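# Fork the loose switch onto the yellow-taped rack rails

## Task

With the fork, carry the switch that is not screwed down and set it on the rack's rail pair marked by yellow tape, sliding it all the way in. The rack is free-standing: it must not tilt beyond a slight amount (a bigger tilt is a failure) and must finish in its original spot.

## Robot and tools

Robot: one six-joint arm (Elite, UR-style chain: shoulder pan, shoulder lift, elbow, wrist 1, wrist 2, wrist 3) with a rigid steel lifting fork instead of a gripper. Since there is only one arm, every motion argument describes that single arm. The fork has no motor or sensor and no number in any call. It has two flat blades, each 240 mm long, 30 mm wide and 8 mm thick, with 110 mm between them. A load stays on only through shape, gravity and friction. If the blades tip down toward their noses, it slides off.

Frame: everything uses the scene frame. Its origin is on the table top under the arm base, +z is up, and +y is to the left when facing +x. The arm base sits at (0, 0, +0.094) m and is tilted very slightly.

Tool point: this is end_effector_position. It lies between the blades, halfway along them, on their upper load-bearing face. The blades extend along the tool's own -y axis. Their tips are 120 mm from the tool point in that direction, and the upright back legs are 120 mm in the +y direction. The load faces point along the tool's -z axis, so the blades are level when tool +z points straight down. A block on the wrist sticks out roughly 10 cm toward the fork's -y and turns with it. A heavier load makes the tool point sag lower and tilt more. Compare the reported pose with what you sent and send a correction.

execute_actions(actions, cameras): actions is a list of actions. Each action is a list of at most 15 rows, one per 1/30 s step, and each action lasts 0.5 s. If an action has fewer than 15 rows, its last row is repeated. A row is six numbers in [-1, 1]: dx, dy, dz, rx, ry, rz. This is an offset, not a pose. It is measured from the Hand target as it stood when that action began, along the scene axes, and every row of the action uses that same start. The scale is 1.0 = 0.6 m for dx, dy, dz and 1.0 = 180 degrees for rx, ry, rz. rx, ry, rz form one rotation vector, turning about the Hand target position. A translation whose length is over 1.0 may be shortened along its direction. Sending the same offset again moves the target further. cameras: a list of names, ["all"], or [] for none. An unknown name invalidates the call. With an empty actions list, all camera images are returned along with the scene number.

move(target, speed, blend, blocking, cameras): drives the tool point along a straight path. target is either one six-number row or a list of up to 15 rows. Each row uses the same units and axes as above, and every row is an offset from the current Hand target, not from the row before. speed is in m/s, from 0.002 to 3.2, default 0.25. Turning is capped at twice that value in rad/s. Give one speed, or one per target. blend, in m, rounds the corners at intermediate targets. The default 0 stops at each target. blocking=false returns after about 0.5 s while the path continues. The path does not avoid obstacles, and faster moves stray further from it. A path longer than 10 s ends early. The result adds a move: line. done means the arm came to rest within 3 mm and 2 degrees of target. Other outcomes are off_target, moving, held and fault. limits=paced means the pose was clipped, and limits=held means steps were withheld. Neither done nor off_target tells you whether the fork is touching anything.

wait(seconds 0 to 10): the arm holds its last command, and any running move continues. stop(): brakes a running move, which needs distance. zoom_image(camera, region): camera is cam_head_left, cam_head_right or cam_wrist. region is [x0, y0, x1, y1] in pixels of that camera's latest image, at most 504 by 504. read_manual gives licence text only. finished_scene(scene) ends the current scene for good; pass its number.

Results: end_effector_position (m), end_effector_quat_wxyz, and velocities, all in the scene frame. The Hand target line is the last commanded pose after clipping, and new offsets start from it. Joint positions are in URDF order. Joint torques are total drive output, so they are never zero in free air, and they are noisy and offset. "within noise" means the joints are still. Printed poses can be off by a few centimetres.

Control behaviour: the commanded orientation is clipped to within 32 degrees of the measured one at each step. Joint speeds are capped at 2.09, 2.09, 2.62, 3.14, 3.14 and 3.14 rad/s, and motion trails commands by about 0.15 s. The tool often settles short of the Hand target. Waiting does not help; send the remaining distance as an offset. A blocked arm keeps pressing. To release it, command the target back beyond where the tool point actually is. Keep paths away from the arm's own base, because passing near it can flip the shoulder posture. Near the first joint axis, small moves can swing the whole arm.

Faults and what to avoid: the arm is stiff, so aiming even slightly past a firm contact can cause a fault. A fault stops the arm for 10 s. It is triggered when contact torque reaches the limits (293, 293, 133, 49.8, 49.8, 49.8 N m, held weight included) or when outside force reaches roughly 150 N, give or take 25. Heat builds when holding loads, reaching far, or pushing at an unreachable pose. A MOTOR HOT line appears at 70 °C. At 85 °C the brakes lock for 30 to 60 s or longer. Fast contact hits harder. Avoid drops, slams, releasing moving parts, tipping or shifting the rack, and anything leaving the table. Loose objects may get brief outside nudges.

Cameras: cam_head_left and cam_head_right are on a fixed stand, and cam_wrist is on the hand. All are 672x504 pinhole with radial distortion. Their calibration may be off by a few millimetres or degrees. The wrist image can lag behind the arm's motion.

Each tool is called after "Request:" as name([rows], argument=value, ...), one row to a line, values as JSON.

## Session

Request:
execute_actions(actions=[])

Scene clock: 0.00 s.
end_effector_position=(+0.6600, +0.2529, +0.3169) end_effector_quat_wxyz=(+0.049, +0.971, +0.235, +0.002)
Joint positions: [3.144 -1.402 1.911 -2.097 -1.658 1.049]
Joint velocities: within noise
Joint torques (N m): no reading
Hand target: +0.6600, +0.2529, +0.3169; +0.049, +0.971, +0.235, +0.002

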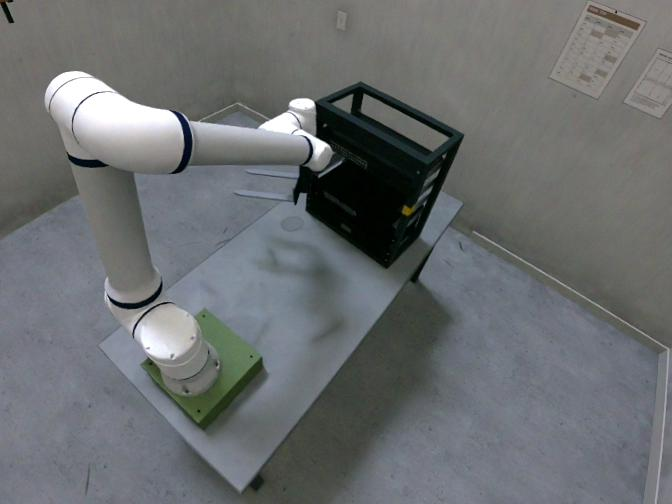

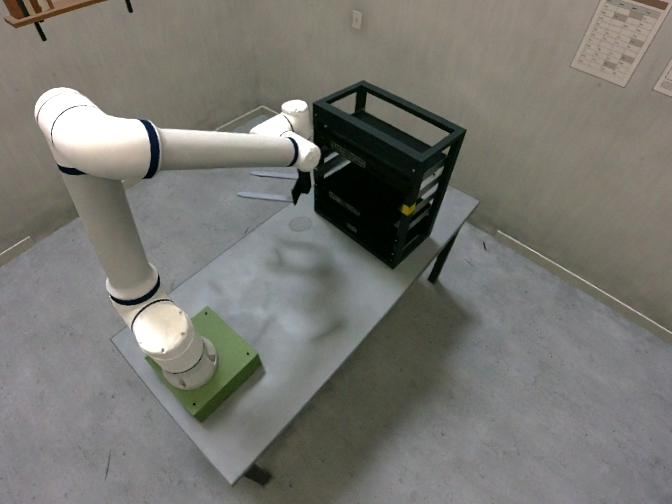

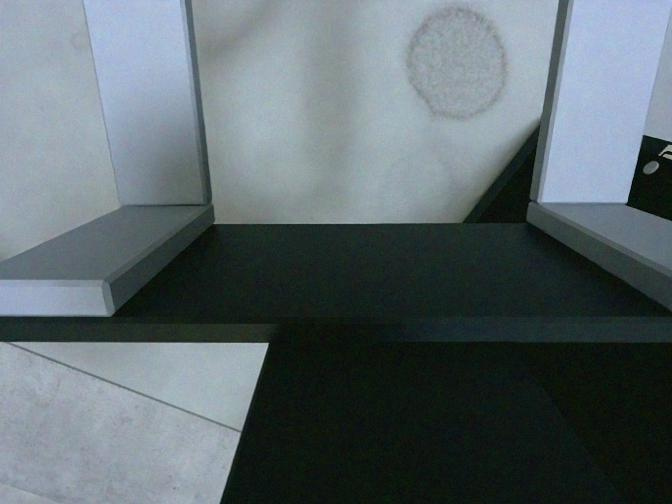

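Request:
zoom_image(camera="cam_head_left", region=[220, 60, 480, 280])

Request:
zoom_image(camera="cam_head_right", region=[220, 60, 480, 280])

Scaled by 1.938.

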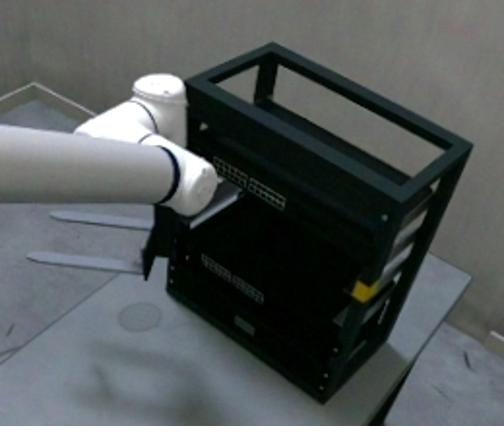

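Scaled by 1.938.

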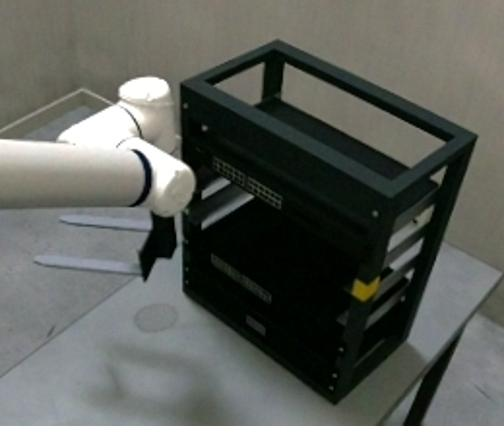

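Request:
zoom_image(camera="cam_head_right", region=[380, 120, 480, 280])

Request:
zoom_image(camera="cam_head_right", region=[300, 130, 420, 270])

Scaled by 3.150.

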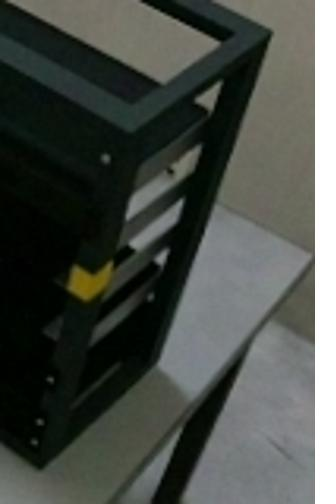

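Scaled by 3.600.

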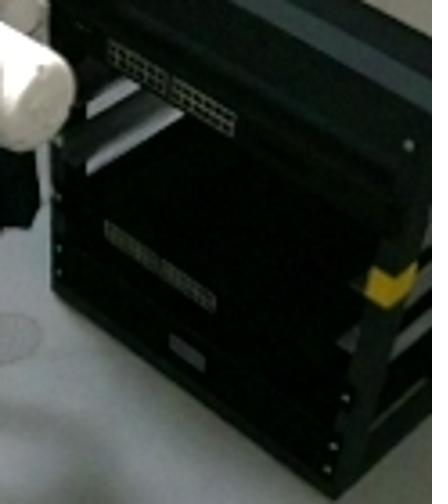

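Request:
move(target=[-0.3, -0.4215, 0.2217, 0.0275, -0.0254, -0.6508], speed=0.5, cameras=["cam_head_left", "cam_head_right"])

Scene clock: 66.33 s.
end_effector_position=(+0.4800, +0.0001, +0.4499) end_effector_quat_wxyz=(+0.000, +0.707, -0.707, +0.000)
Joint positions: [2.624 -2.278 2.298 -1.576 -1.571 2.577]
Joint torques (N m): [-21.78 -7.98 -101.86 -4.85 -0.56 3.52]
Hand target: +0.4800, +0.0000, +0.4499; +0.000, +0.707, -0.707, +0.000
Off the commanded pose: 0.000 m, 0 deg.
move: done
Images, in order (width x height): cam_head_left 672x504, cam_head_right 672x504.

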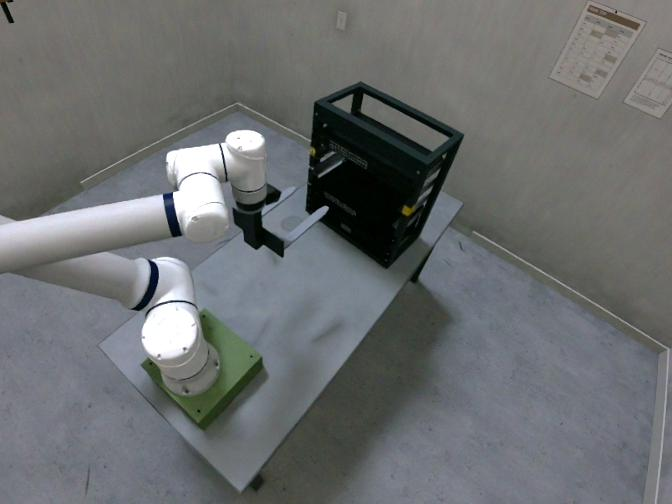

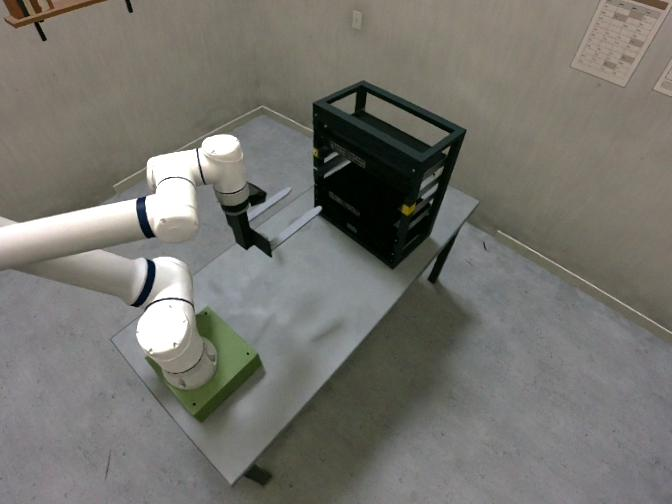

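Request:
zoom_image(camera="cam_head_right", region=[300, 75, 390, 165])

Request:
zoom_image(camera="cam_head_left", region=[295, 80, 475, 270])

Request:
zoom_image(camera="cam_head_right", region=[300, 150, 440, 270])

Scaled by 5.600.

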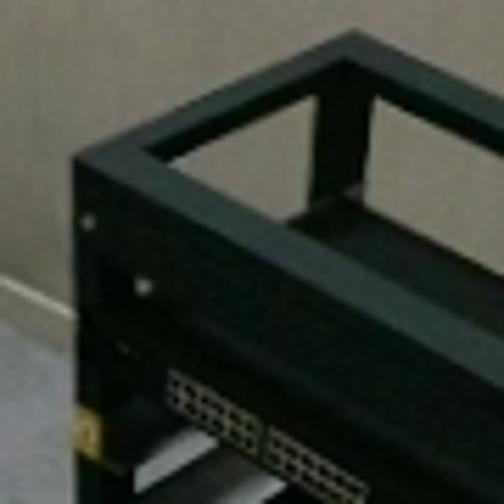

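Scaled by 2.653.

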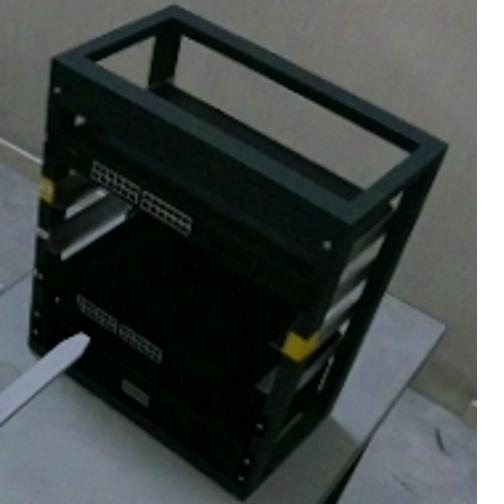

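Scaled by 3.600.

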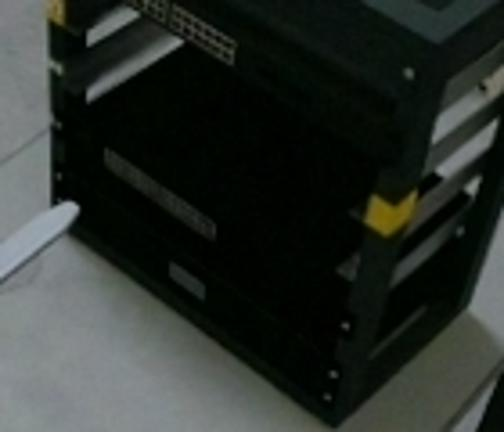

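Request:
move(target=[0.1667, -0.25, 0.1333, 0, -0.5, 0], speed=0.5, cameras=["cam_wrist", "cam_head_right"])

Scene clock: 93.63 s.
end_effector_position=(+0.5800, -0.1500, +0.5299) end_effector_quat_wxyz=(+0.500, -0.500, +0.500, -0.500)
Joint positions: [2.125 -1.078 2.686 -4.723 -0.508 3.125]
Joint torques (N m): [11.14 -36.23 -14.55 -6.06 -2.55 3.41]
Hand target: +0.5800, -0.1500, +0.5299; +0.500, -0.500, +0.500, -0.500
Off the commanded pose: 0.000 m, 0 deg.
move: done
camera_calibration:
cam_wrist: T_world_to_cam=[[0.0270991, -0.999551, -0.0128194, -0.149305], [-0.346388, 0.00264009, -0.938088, 0.569669], [0.9377, 0.0298618, -0.346161, -0.261553], [0, 0, 0, 1]] pos_world=[0.446631, -0.142931, 0.441945]
Images, in order (width x height): cam_head_right 672x504, cam_wrist 672x504.

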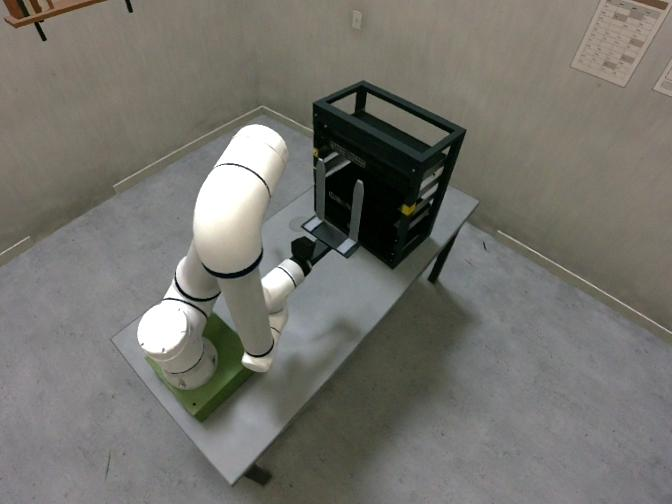

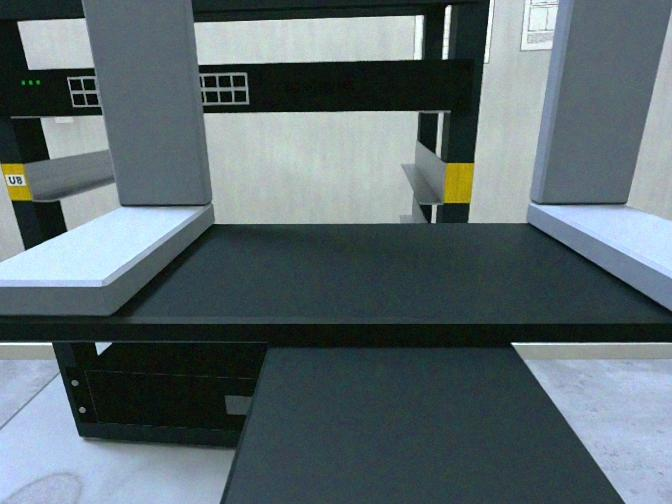

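Request:
zoom_image(camera="cam_wrist", region=[390, 0, 500, 230])

Request:
zoom_image(camera="cam_wrist", region=[0, 0, 120, 260])

Request:
zoom_image(camera="cam_wrist", region=[190, 0, 490, 230])

Scaled by 2.191.

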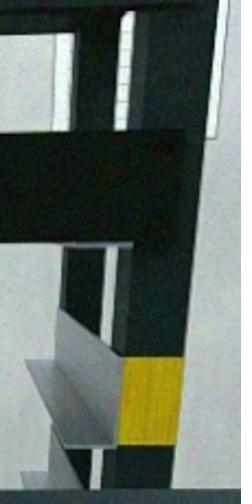

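Scaled by 1.938.

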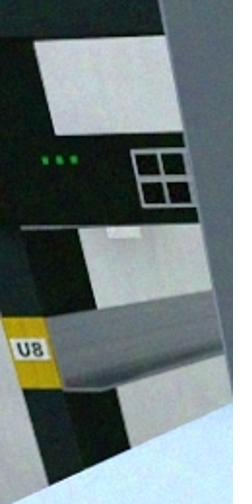

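Scaled by 1.680.

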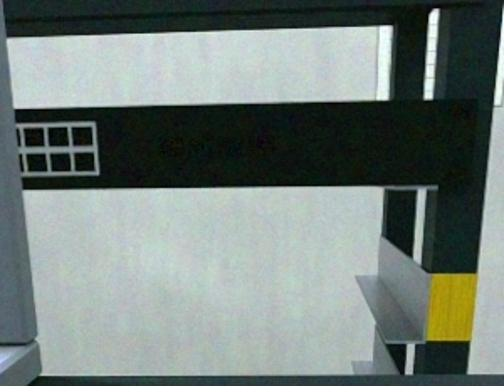

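Request:
move(target=[0, 0.5, 0, 0, 0, 0], speed=0.4, cameras=["cam_wrist"])

Scene clock: 178.47 s.
end_effector_position=(+0.5800, +0.1500, +0.5299) end_effector_quat_wxyz=(+0.500, -0.500, +0.500, -0.500)
Joint positions: [3.082 -1.085 2.687 -4.731 -1.464 3.147]
Joint torques (N m): [9.73 -67.61 -21.04 -4.92 -2.39 3.4]
Hand target: +0.5800, +0.1500, +0.5299; +0.500, -0.500, +0.500, -0.500
Off the commanded pose: 0.000 m, 0 deg.
move: done
camera_calibration:
cam_wrist: T_world_to_cam=[[0.0271954, -0.999548, -0.0128474, 0.150429], [-0.34618, 0.00263968, -0.938164, 0.568818], [0.937774, 0.0299613, -0.345952, -0.27065], [0, 0, 0, 1]] pos_world=[0.446631, 0.156969, 0.441945]
Images, in order (width x height): cam_wrist 672x504.

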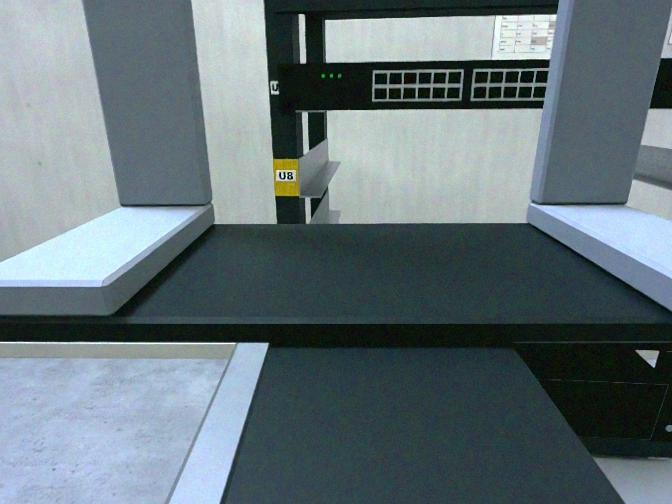

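Request:
zoom_image(camera="cam_wrist", region=[250, 0, 400, 225])

Request:
zoom_image(camera="cam_wrist", region=[560, 0, 672, 225])

Request:
zoom_image(camera="cam_wrist", region=[250, 50, 350, 120])

Scaled by 2.240.

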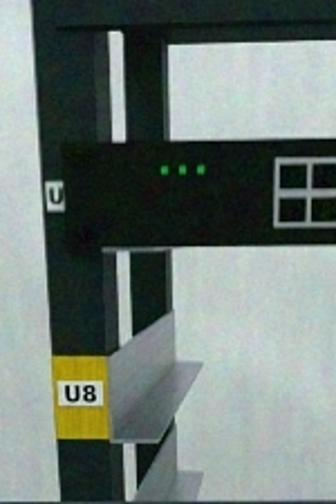

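Scaled by 2.240.

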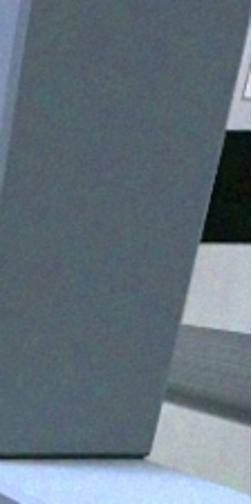

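Scaled by 5.040.

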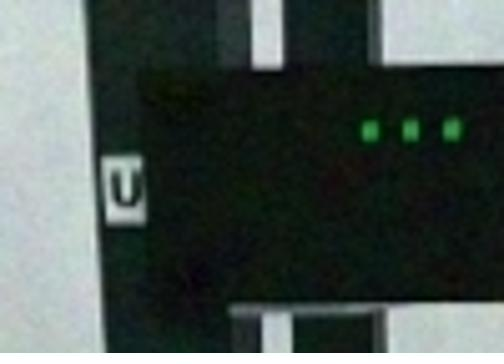

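Request:
move(target=[0, -0.8667, 0.1, 0, 0, 0], speed=0.5, cameras=["cam_wrist"])

Scene clock: 202.57 s.
end_effector_position=(+0.5800, -0.3700, +0.5899) end_effector_quat_wxyz=(+0.500, -0.500, +0.500, -0.500)
Joint positions: [1.89 -1.173 2.399 -4.322 -0.273 3.104]
Joint torques (N m): [-20.67 -76.38 -42.65 0.73 2.12 -1.92]
Hand target: +0.5800, -0.3700, +0.5899; +0.500, -0.500, +0.500, -0.500
Off the commanded pose: 0.000 m, 0 deg.
move: done
camera_calibration:
cam_wrist: T_world_to_cam=[[0.0269743, -0.999553, -0.0128705, -0.368359], [-0.346061, 0.0027417, -0.938208, 0.62652], [0.937824, 0.0297615, -0.345833, -0.234564], [0, 0, 0, 1]] pos_world=[0.44673, -0.362931, 0.501945]
Images, in order (width x height): cam_wrist 672x504.

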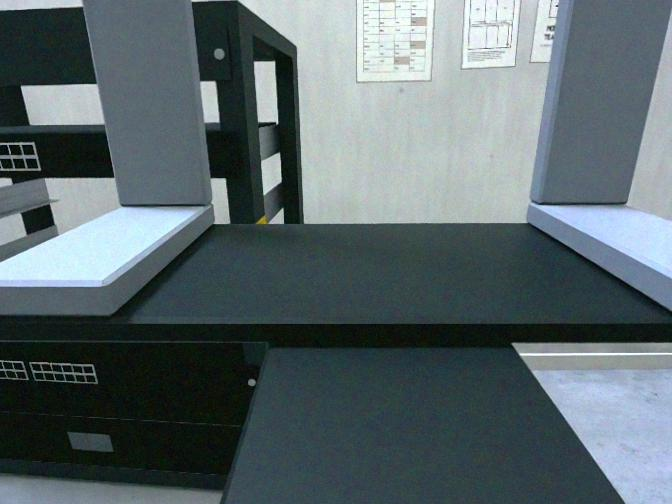

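Request:
zoom_image(camera="cam_wrist", region=[180, 0, 310, 230])

Request:
zoom_image(camera="cam_wrist", region=[0, 0, 130, 230])

Scaled by 2.191.

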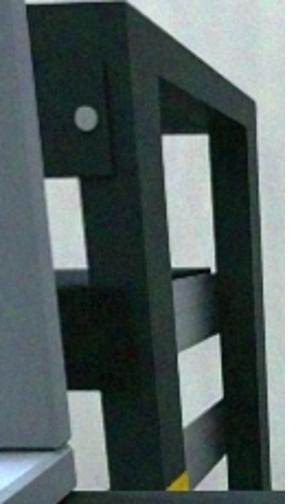

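Scaled by 2.191.

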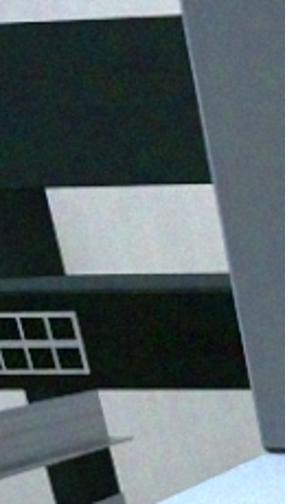

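Request:
move(target=[0, 1.0, 0, 0, 0, 0], speed=0.6, cameras=["cam_wrist"])

Scene clock: 235.00 s.
end_effector_position=(+0.5800, +0.2300, +0.5899) end_effector_quat_wxyz=(+0.500, -0.500, +0.500, -0.500)
Joint positions: [3.351 -1.271 2.596 -4.454 -1.733 3.15]
Joint torques (N m): [7.87 -37.67 -41.91 -4.75 -2.67 3.5]
Hand target: +0.5800, +0.2300, +0.5899; +0.500, -0.500, +0.500, -0.500
Off the commanded pose: 0.000 m, 0 deg.
move: done
camera_calibration:
cam_wrist: T_world_to_cam=[[0.0271954, -0.999548, -0.0128474, 0.231164], [-0.34618, 0.00263968, -0.938164, 0.624896], [0.937774, 0.0299613, -0.345952, -0.25229], [0, 0, 0, 1]] pos_world=[0.446631, 0.236969, 0.501945]
Images, in order (width x height): cam_wrist 672x504.

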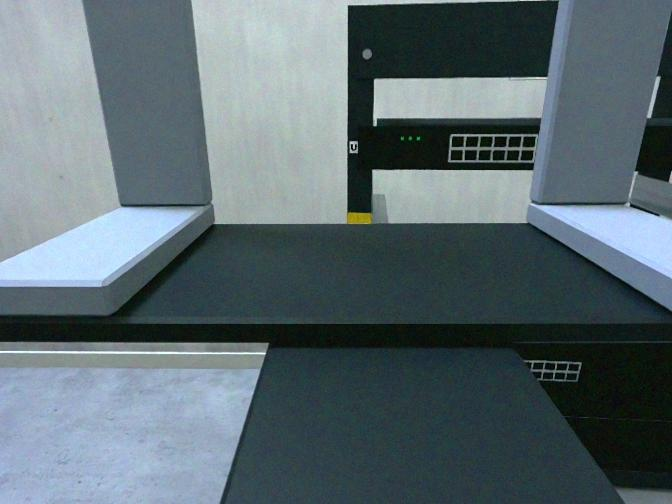

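Request:
move(target=[0, 0.2333, 0, 0, 0, 0], speed=0.4, cameras=["cam_wrist"])

Request:
zoom_image(camera="cam_wrist", region=[430, 0, 560, 230])

Scene clock: 240.40 s.
end_effector_position=(+0.5800, +0.3699, +0.5899) end_effector_quat_wxyz=(+0.500, -0.500, +0.500, -0.500)
Joint positions: [3.703 -1.185 2.4 -4.342 -2.085 3.155]
Joint torques (N m): [8.97 -51.3 -49.19 -3.58 -2.63 3.42]
Hand target: +0.5800, +0.3700, +0.5899; +0.500, -0.500, +0.500, -0.500
Off the commanded pose: 0.000 m, 0 deg.
move: done
camera_calibration:
cam_wrist: T_world_to_cam=[[0.0270677, -0.99955, -0.012908, 0.371089], [-0.346181, 0.00274073, -0.938164, 0.624489], [0.937777, 0.0298624, -0.345951, -0.256446], [0, 0, 0, 1]] pos_world=[0.446631, 0.376869, 0.501945]
Images, in order (width x height): cam_wrist 672x504.

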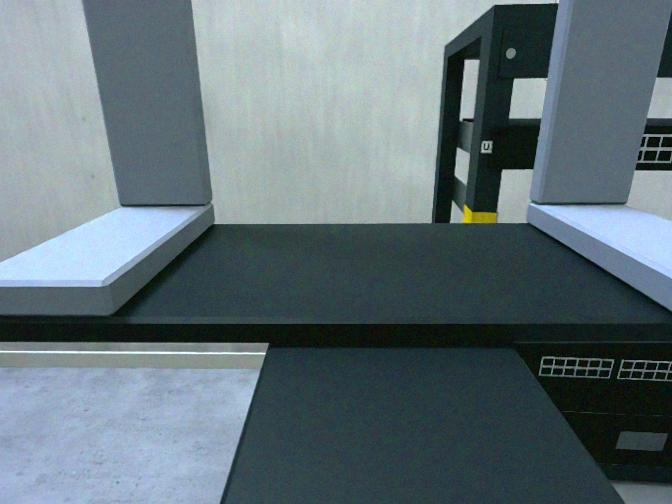

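Scaled by 2.191.

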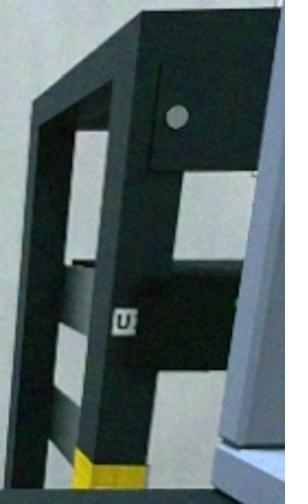

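Request:
zoom_image(camera="cam_wrist", region=[490, 90, 560, 180])

Request:
zoom_image(camera="cam_wrist", region=[602, 90, 672, 220])

Scaled by 5.600.

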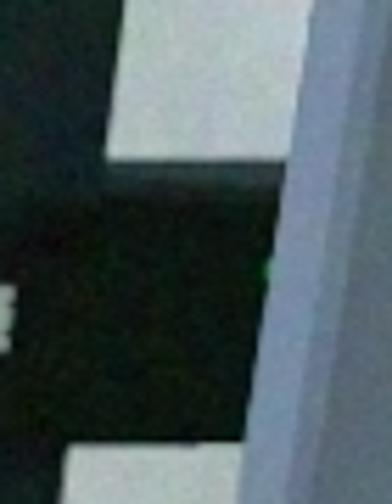

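Scaled by 3.877.

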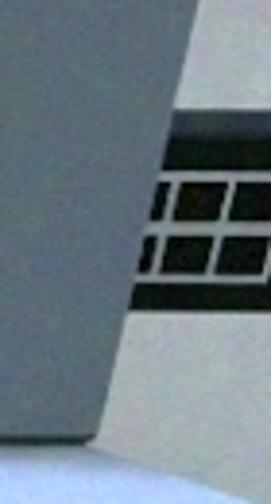

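Request:
move(target=[0.1343, -0.6185, -0.2932, 0.0192, 0.4997, -0.0192], speed=0.5, cameras=["cam_head_left", "cam_head_right"])

Request:
zoom_image(camera="cam_head_right", region=[230, 70, 480, 280])

Request:
zoom_image(camera="cam_head_left", region=[230, 70, 480, 280])

Scene clock: 314.77 s.
end_effector_position=(+0.6605, -0.0011, +0.4140) end_effector_quat_wxyz=(+0.000, +0.679, -0.734, +0.000)
Joint positions: [2.851 -1.858 2.164 -1.863 -1.568 2.881]
Joint torques (N m): [-21.59 -17.08 -98.64 -5.32 -2.28 -2.2]
Hand target: +0.6606, -0.0011, +0.4139; +0.000, +0.680, -0.734, +0.000
Off the commanded pose: 0.000 m, 0 deg.
move: done
Images, in order (width x height): cam_head_left 672x504, cam_head_right 672x504.

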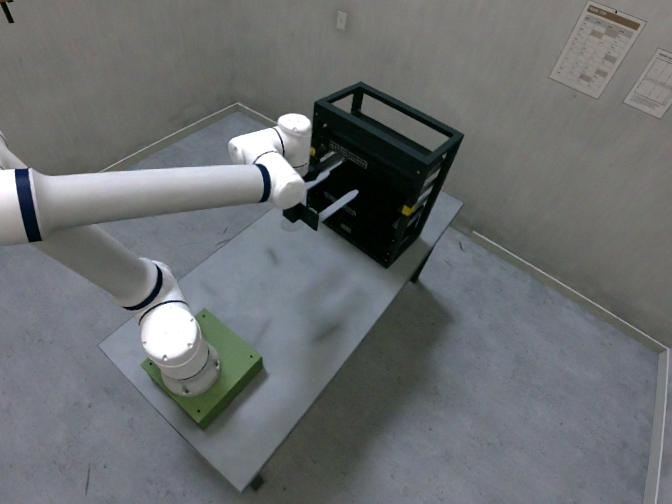

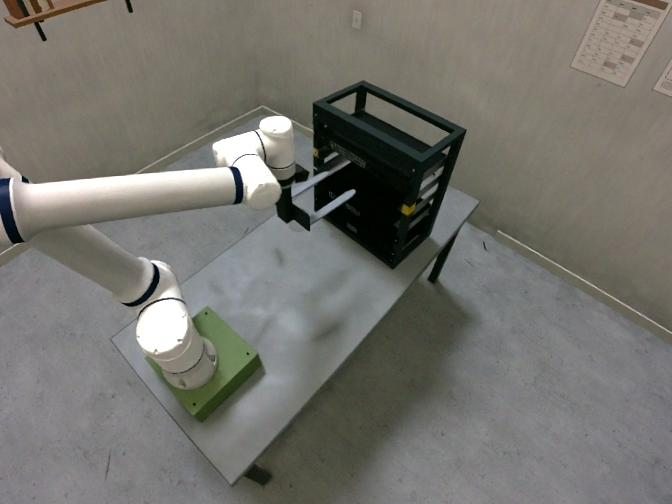

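Scaled by 2.016.

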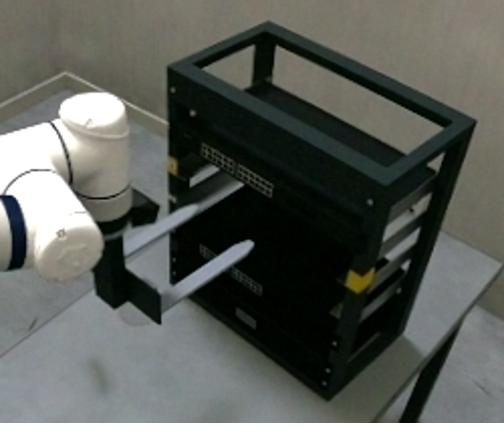

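Scaled by 2.016.

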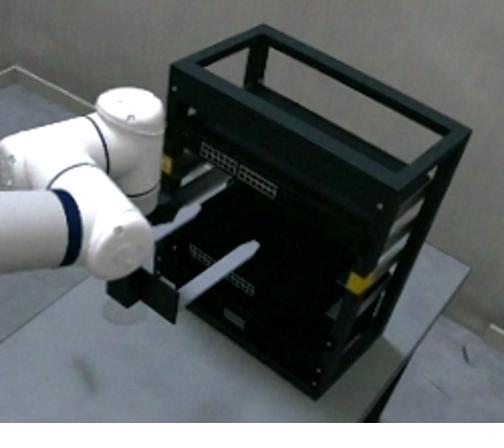

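Request:
move(target=[0.4155, -0.032, -0.0066, 0, 0, 0], speed=0.2, cameras=["all"])

Scene clock: 335.83 s.
end_effector_position=(+0.9097, -0.0203, +0.4100) end_effector_quat_wxyz=(+0.000, +0.680, -0.734, +0.000)
Joint positions: [2.938 -1.417 1.77 -1.91 -1.567 2.968]
Joint torques (N m): [9.98 -62.87 -97.32 -5.13 -2.09 3.3]
Hand target: +0.9099, -0.0203, +0.4100; +0.000, +0.680, -0.734, +0.000
Off the commanded pose: 0.000 m, 0 deg.
move: done
camera_calibration:
cam_wrist: T_world_to_cam=[[-0.0895808, -0.995613, -0.027032, 0.081887], [-0.935224, 0.0747509, 0.346076, 0.581733], [-0.342537, 0.0562828, -0.937817, 0.791604], [0, 0, 0, 1]] pos_world=[0.82254, -0.00651105, 0.543269]

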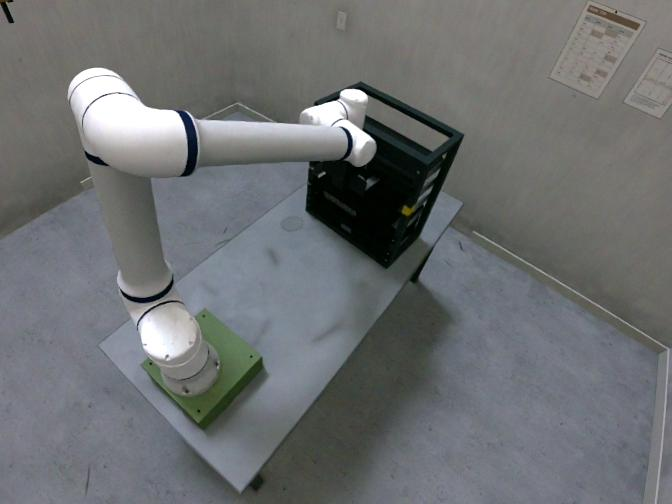

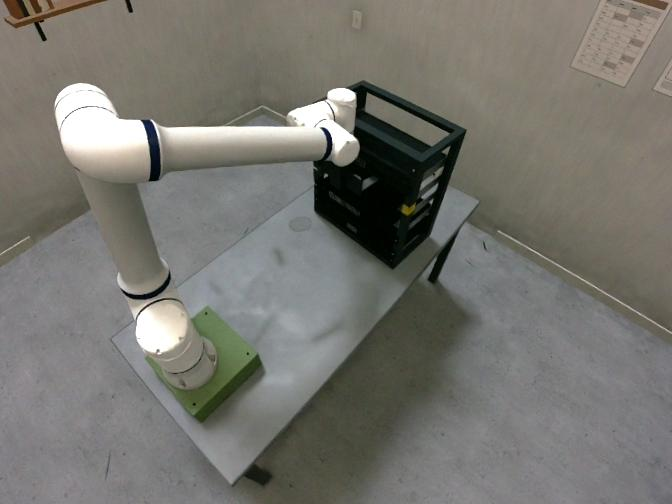

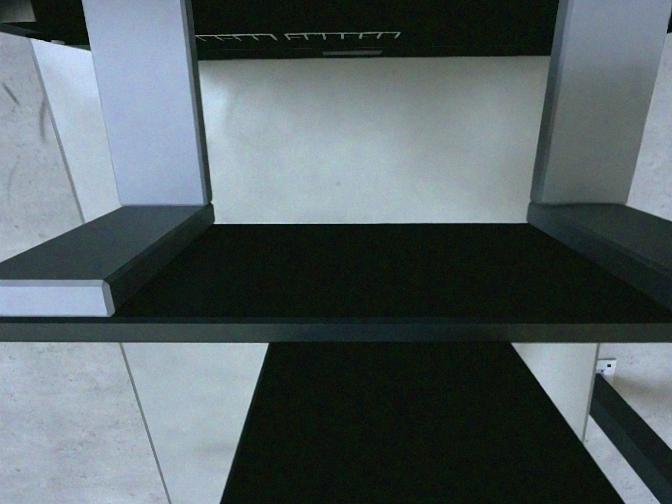

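Request:
move(target=[0, 0, 0.0333, 0, 0, 0], speed=0.05)

Request:
move(target=[0, 0, 0.0267, 0, 0, 0], speed=0.02, cameras=["all"])

Scene clock: 348.13 s.
end_effector_position=(+0.9099, -0.0203, +0.4297) end_effector_quat_wxyz=(+0.000, +0.680, -0.734, +0.000)
Joint positions: [2.938 -1.427 1.745 -1.875 -1.567 2.968]
Joint torques (N m): [-13.26 -92.71 -98.1 -5.25 -1.87 -1.57]
Hand target: +0.9099, -0.0203, +0.4300; +0.000, +0.680, -0.734, +0.000
Off the commanded pose: 0.000 m, 0 deg.
move: done

Scene clock: 349.27 s.
end_effector_position=(+0.9099, -0.0203, +0.4458) end_effector_quat_wxyz=(+0.000, +0.680, -0.734, +0.000) end_effector_velocity=(-0.001, +0.000, +0.002) end_effector_angular_velocity=(+0.000, +0.001, +0.000)
Joint positions: [2.938 -1.434 1.724 -1.847 -1.567 2.968]
Joint velocities: [0 -0.002 -0.002 0.005 0 0]
Joint torques (N m): [-21.08 -125.03 -141.57 -18.45 2.54 -2.03]
Hand target: +0.9099, -0.0203, +0.4460; +0.000, +0.680, -0.734, +0.000
Off the commanded pose: 0.000 m, 0 deg.
move: done
camera_calibration:
cam_wrist: T_world_to_cam=[[-0.0895492, -0.995618, -0.0269467, 0.0828], [-0.935259, 0.0747562, 0.345981, 0.569579], [-0.34245, 0.0561844, -0.937855, 0.82529], [0, 0, 0, 1]] pos_world=[0.822739, -0.00651091, 0.57917]

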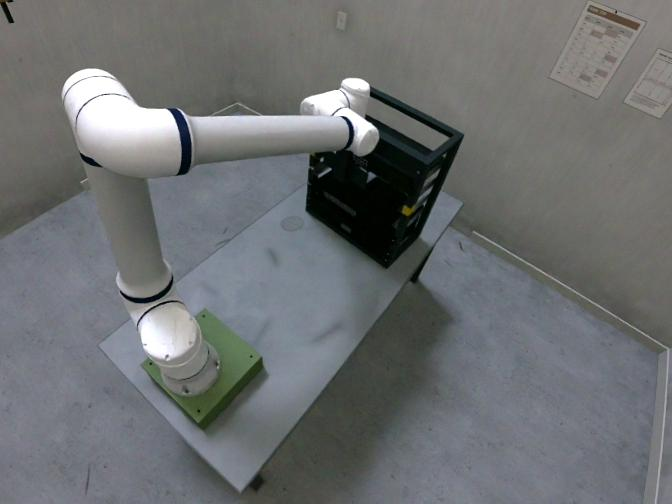

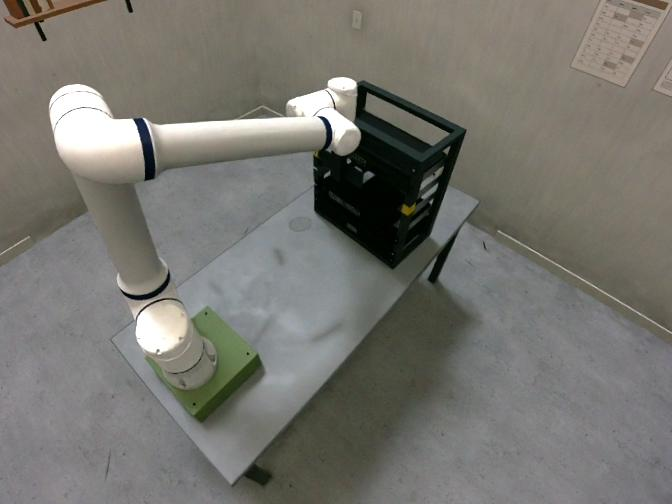

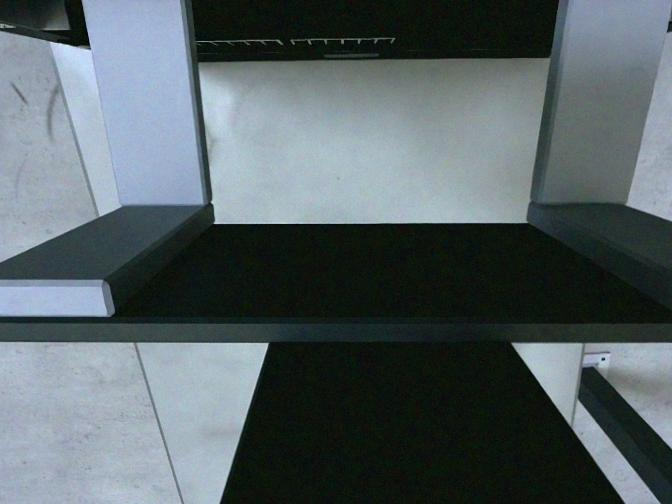

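Request:
zoom_image(camera="cam_head_right", region=[300, 120, 450, 270])

Request:
zoom_image(camera="cam_head_left", region=[300, 120, 450, 270])

Scaled by 3.360.

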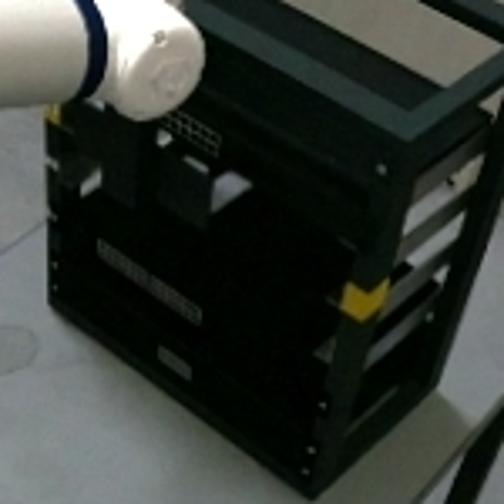

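Scaled by 3.360.

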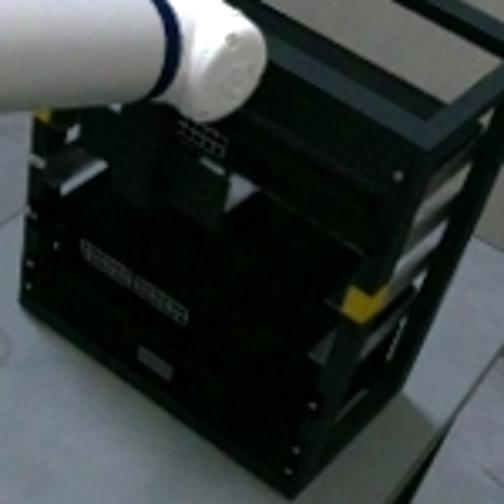

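Request:
move([
  [0, 0, 0.005, 0, 0, 0],
  [-0.0831, 0.0064, 0.005, 0, 0, 0],
], speed=[0.02, 0.06], cameras=["all"])

Request:
zoom_image(camera="cam_head_right", region=[300, 100, 450, 250])

Request:
zoom_image(camera="cam_head_left", region=[300, 100, 450, 250])

Scene clock: 357.70 s.
end_effector_position=(+0.8602, -0.0165, +0.4490) end_effector_quat_wxyz=(+0.000, +0.680, -0.734, +0.000)
Joint positions: [2.926 -1.517 1.809 -1.848 -1.567 2.956]
Joint torques (N m): [-22.03 -116.57 -118.7 -23.89 -0.22 -2.07]
Hand target: +0.8600, -0.0165, +0.4490; +0.000, +0.680, -0.734, +0.000
Off the commanded pose: 0.000 m, 0 deg.
move: done
camera_calibration:
cam_wrist: T_world_to_cam=[[-0.08959, -0.995612, -0.0270287, 0.0822955], [-0.935223, 0.0747607, 0.346076, 0.521658], [-0.342537, 0.0562829, -0.937817, 0.811009], [0, 0, 0, 1]] pos_world=[0.773039, -0.00271106, 0.58227]

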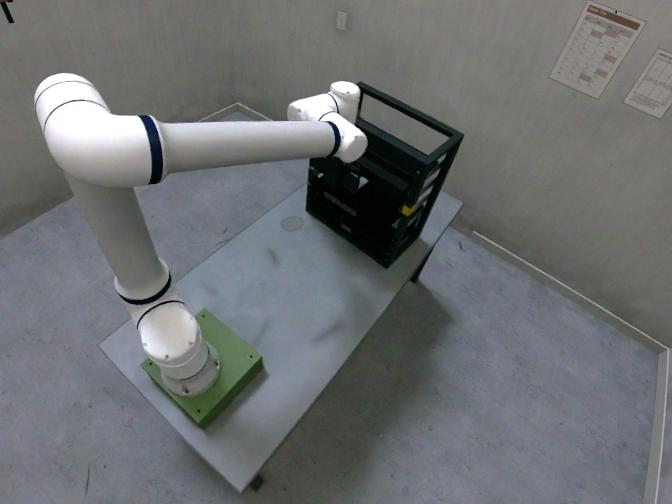

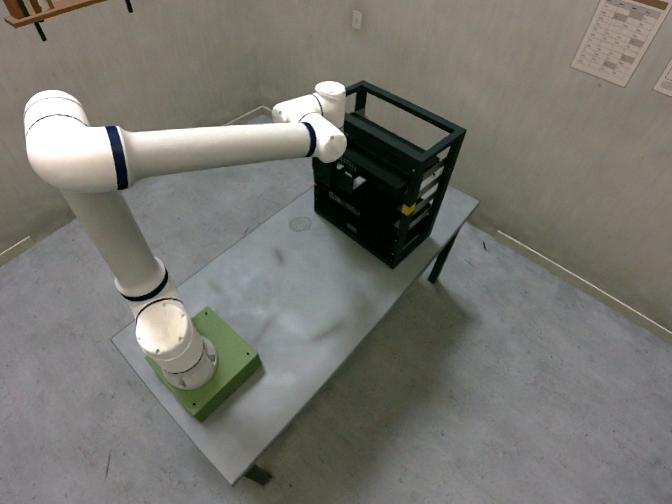

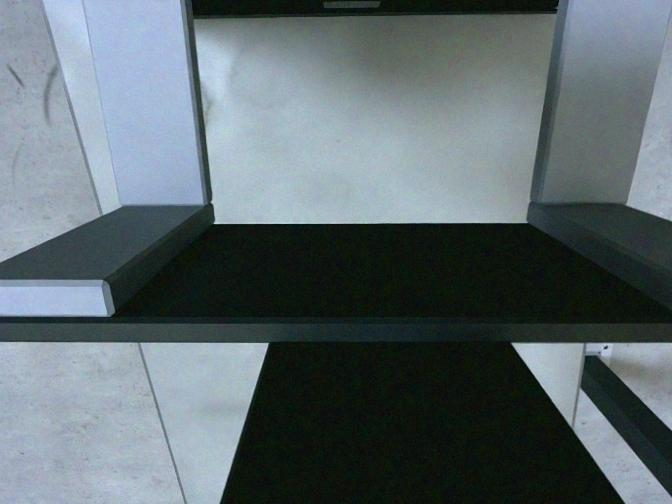

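Scaled by 3.360.

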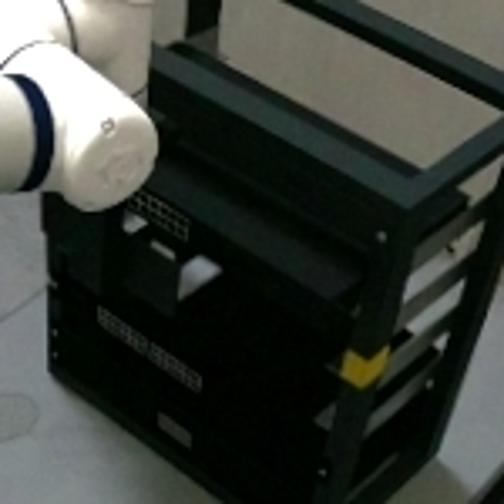

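Scaled by 3.360.

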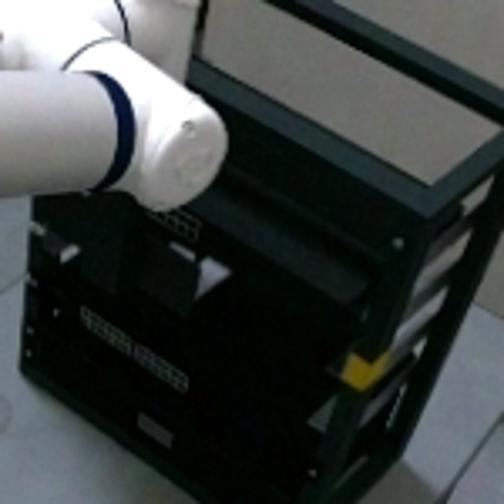

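Request:
move(target=[-0.3324, 0.0256, 0, 0, 0, 0], speed=0.1, cameras=["all"])

Request:
zoom_image(camera="cam_head_right", region=[240, 70, 480, 270])

Request:
zoom_image(camera="cam_head_left", region=[240, 70, 480, 270])

Scene clock: 364.40 s.
end_effector_position=(+0.6608, -0.0012, +0.4490) end_effector_quat_wxyz=(+0.000, +0.679, -0.734, +0.000)
Joint positions: [2.851 -1.874 2.111 -1.794 -1.568 2.881]
Joint torques (N m): [-21.36 -72.76 -119.42 -18.21 2.68 -2.18]
Hand target: +0.6606, -0.0011, +0.4490; +0.000, +0.680, -0.734, +0.000
Off the commanded pose: 0.000 m, 0 deg.
move: done
camera_calibration:
cam_wrist: T_world_to_cam=[[-0.0895568, -0.995617, -0.026935, 0.0796902], [-0.935226, 0.0747621, 0.346069, 0.334028], [-0.342539, 0.0561831, -0.937822, 0.741846], [0, 0, 0, 1]] pos_world=[0.57364, 0.0126891, 0.58227]

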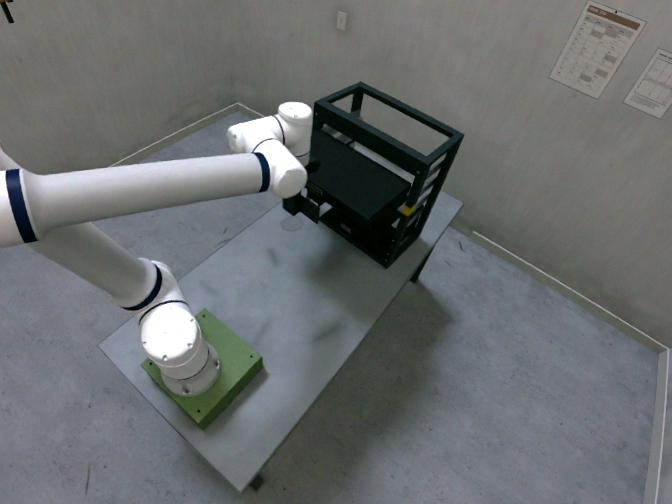

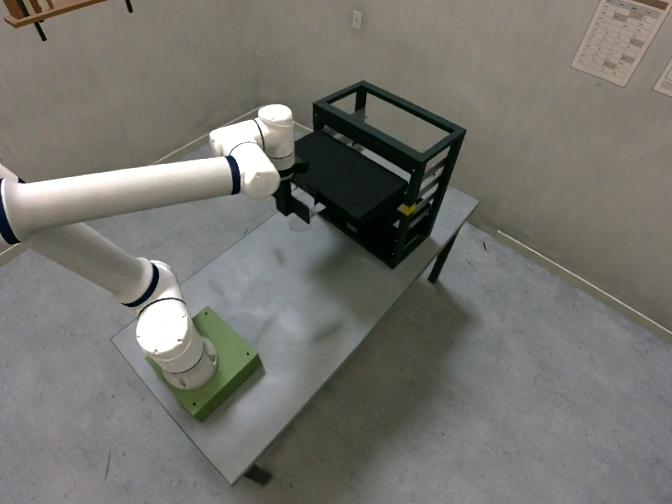

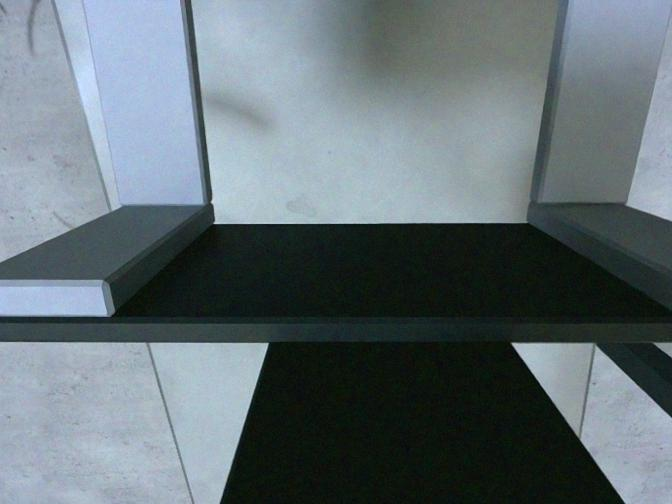

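Scaled by 2.100.

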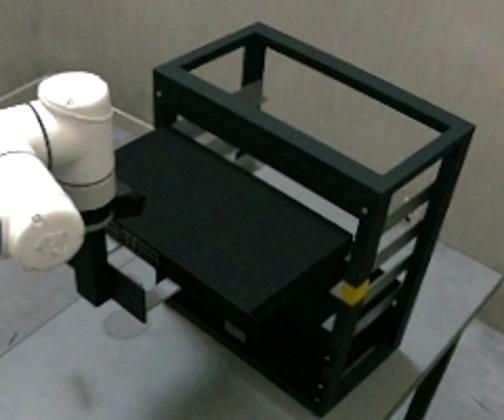

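Scaled by 2.100.

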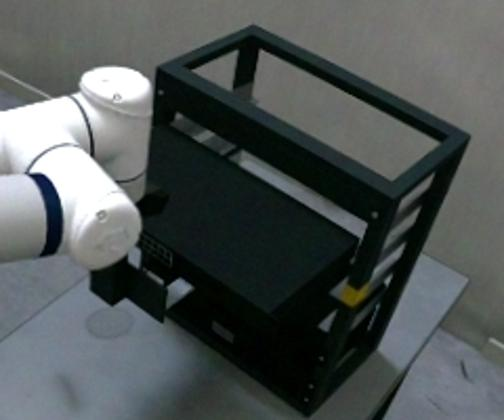

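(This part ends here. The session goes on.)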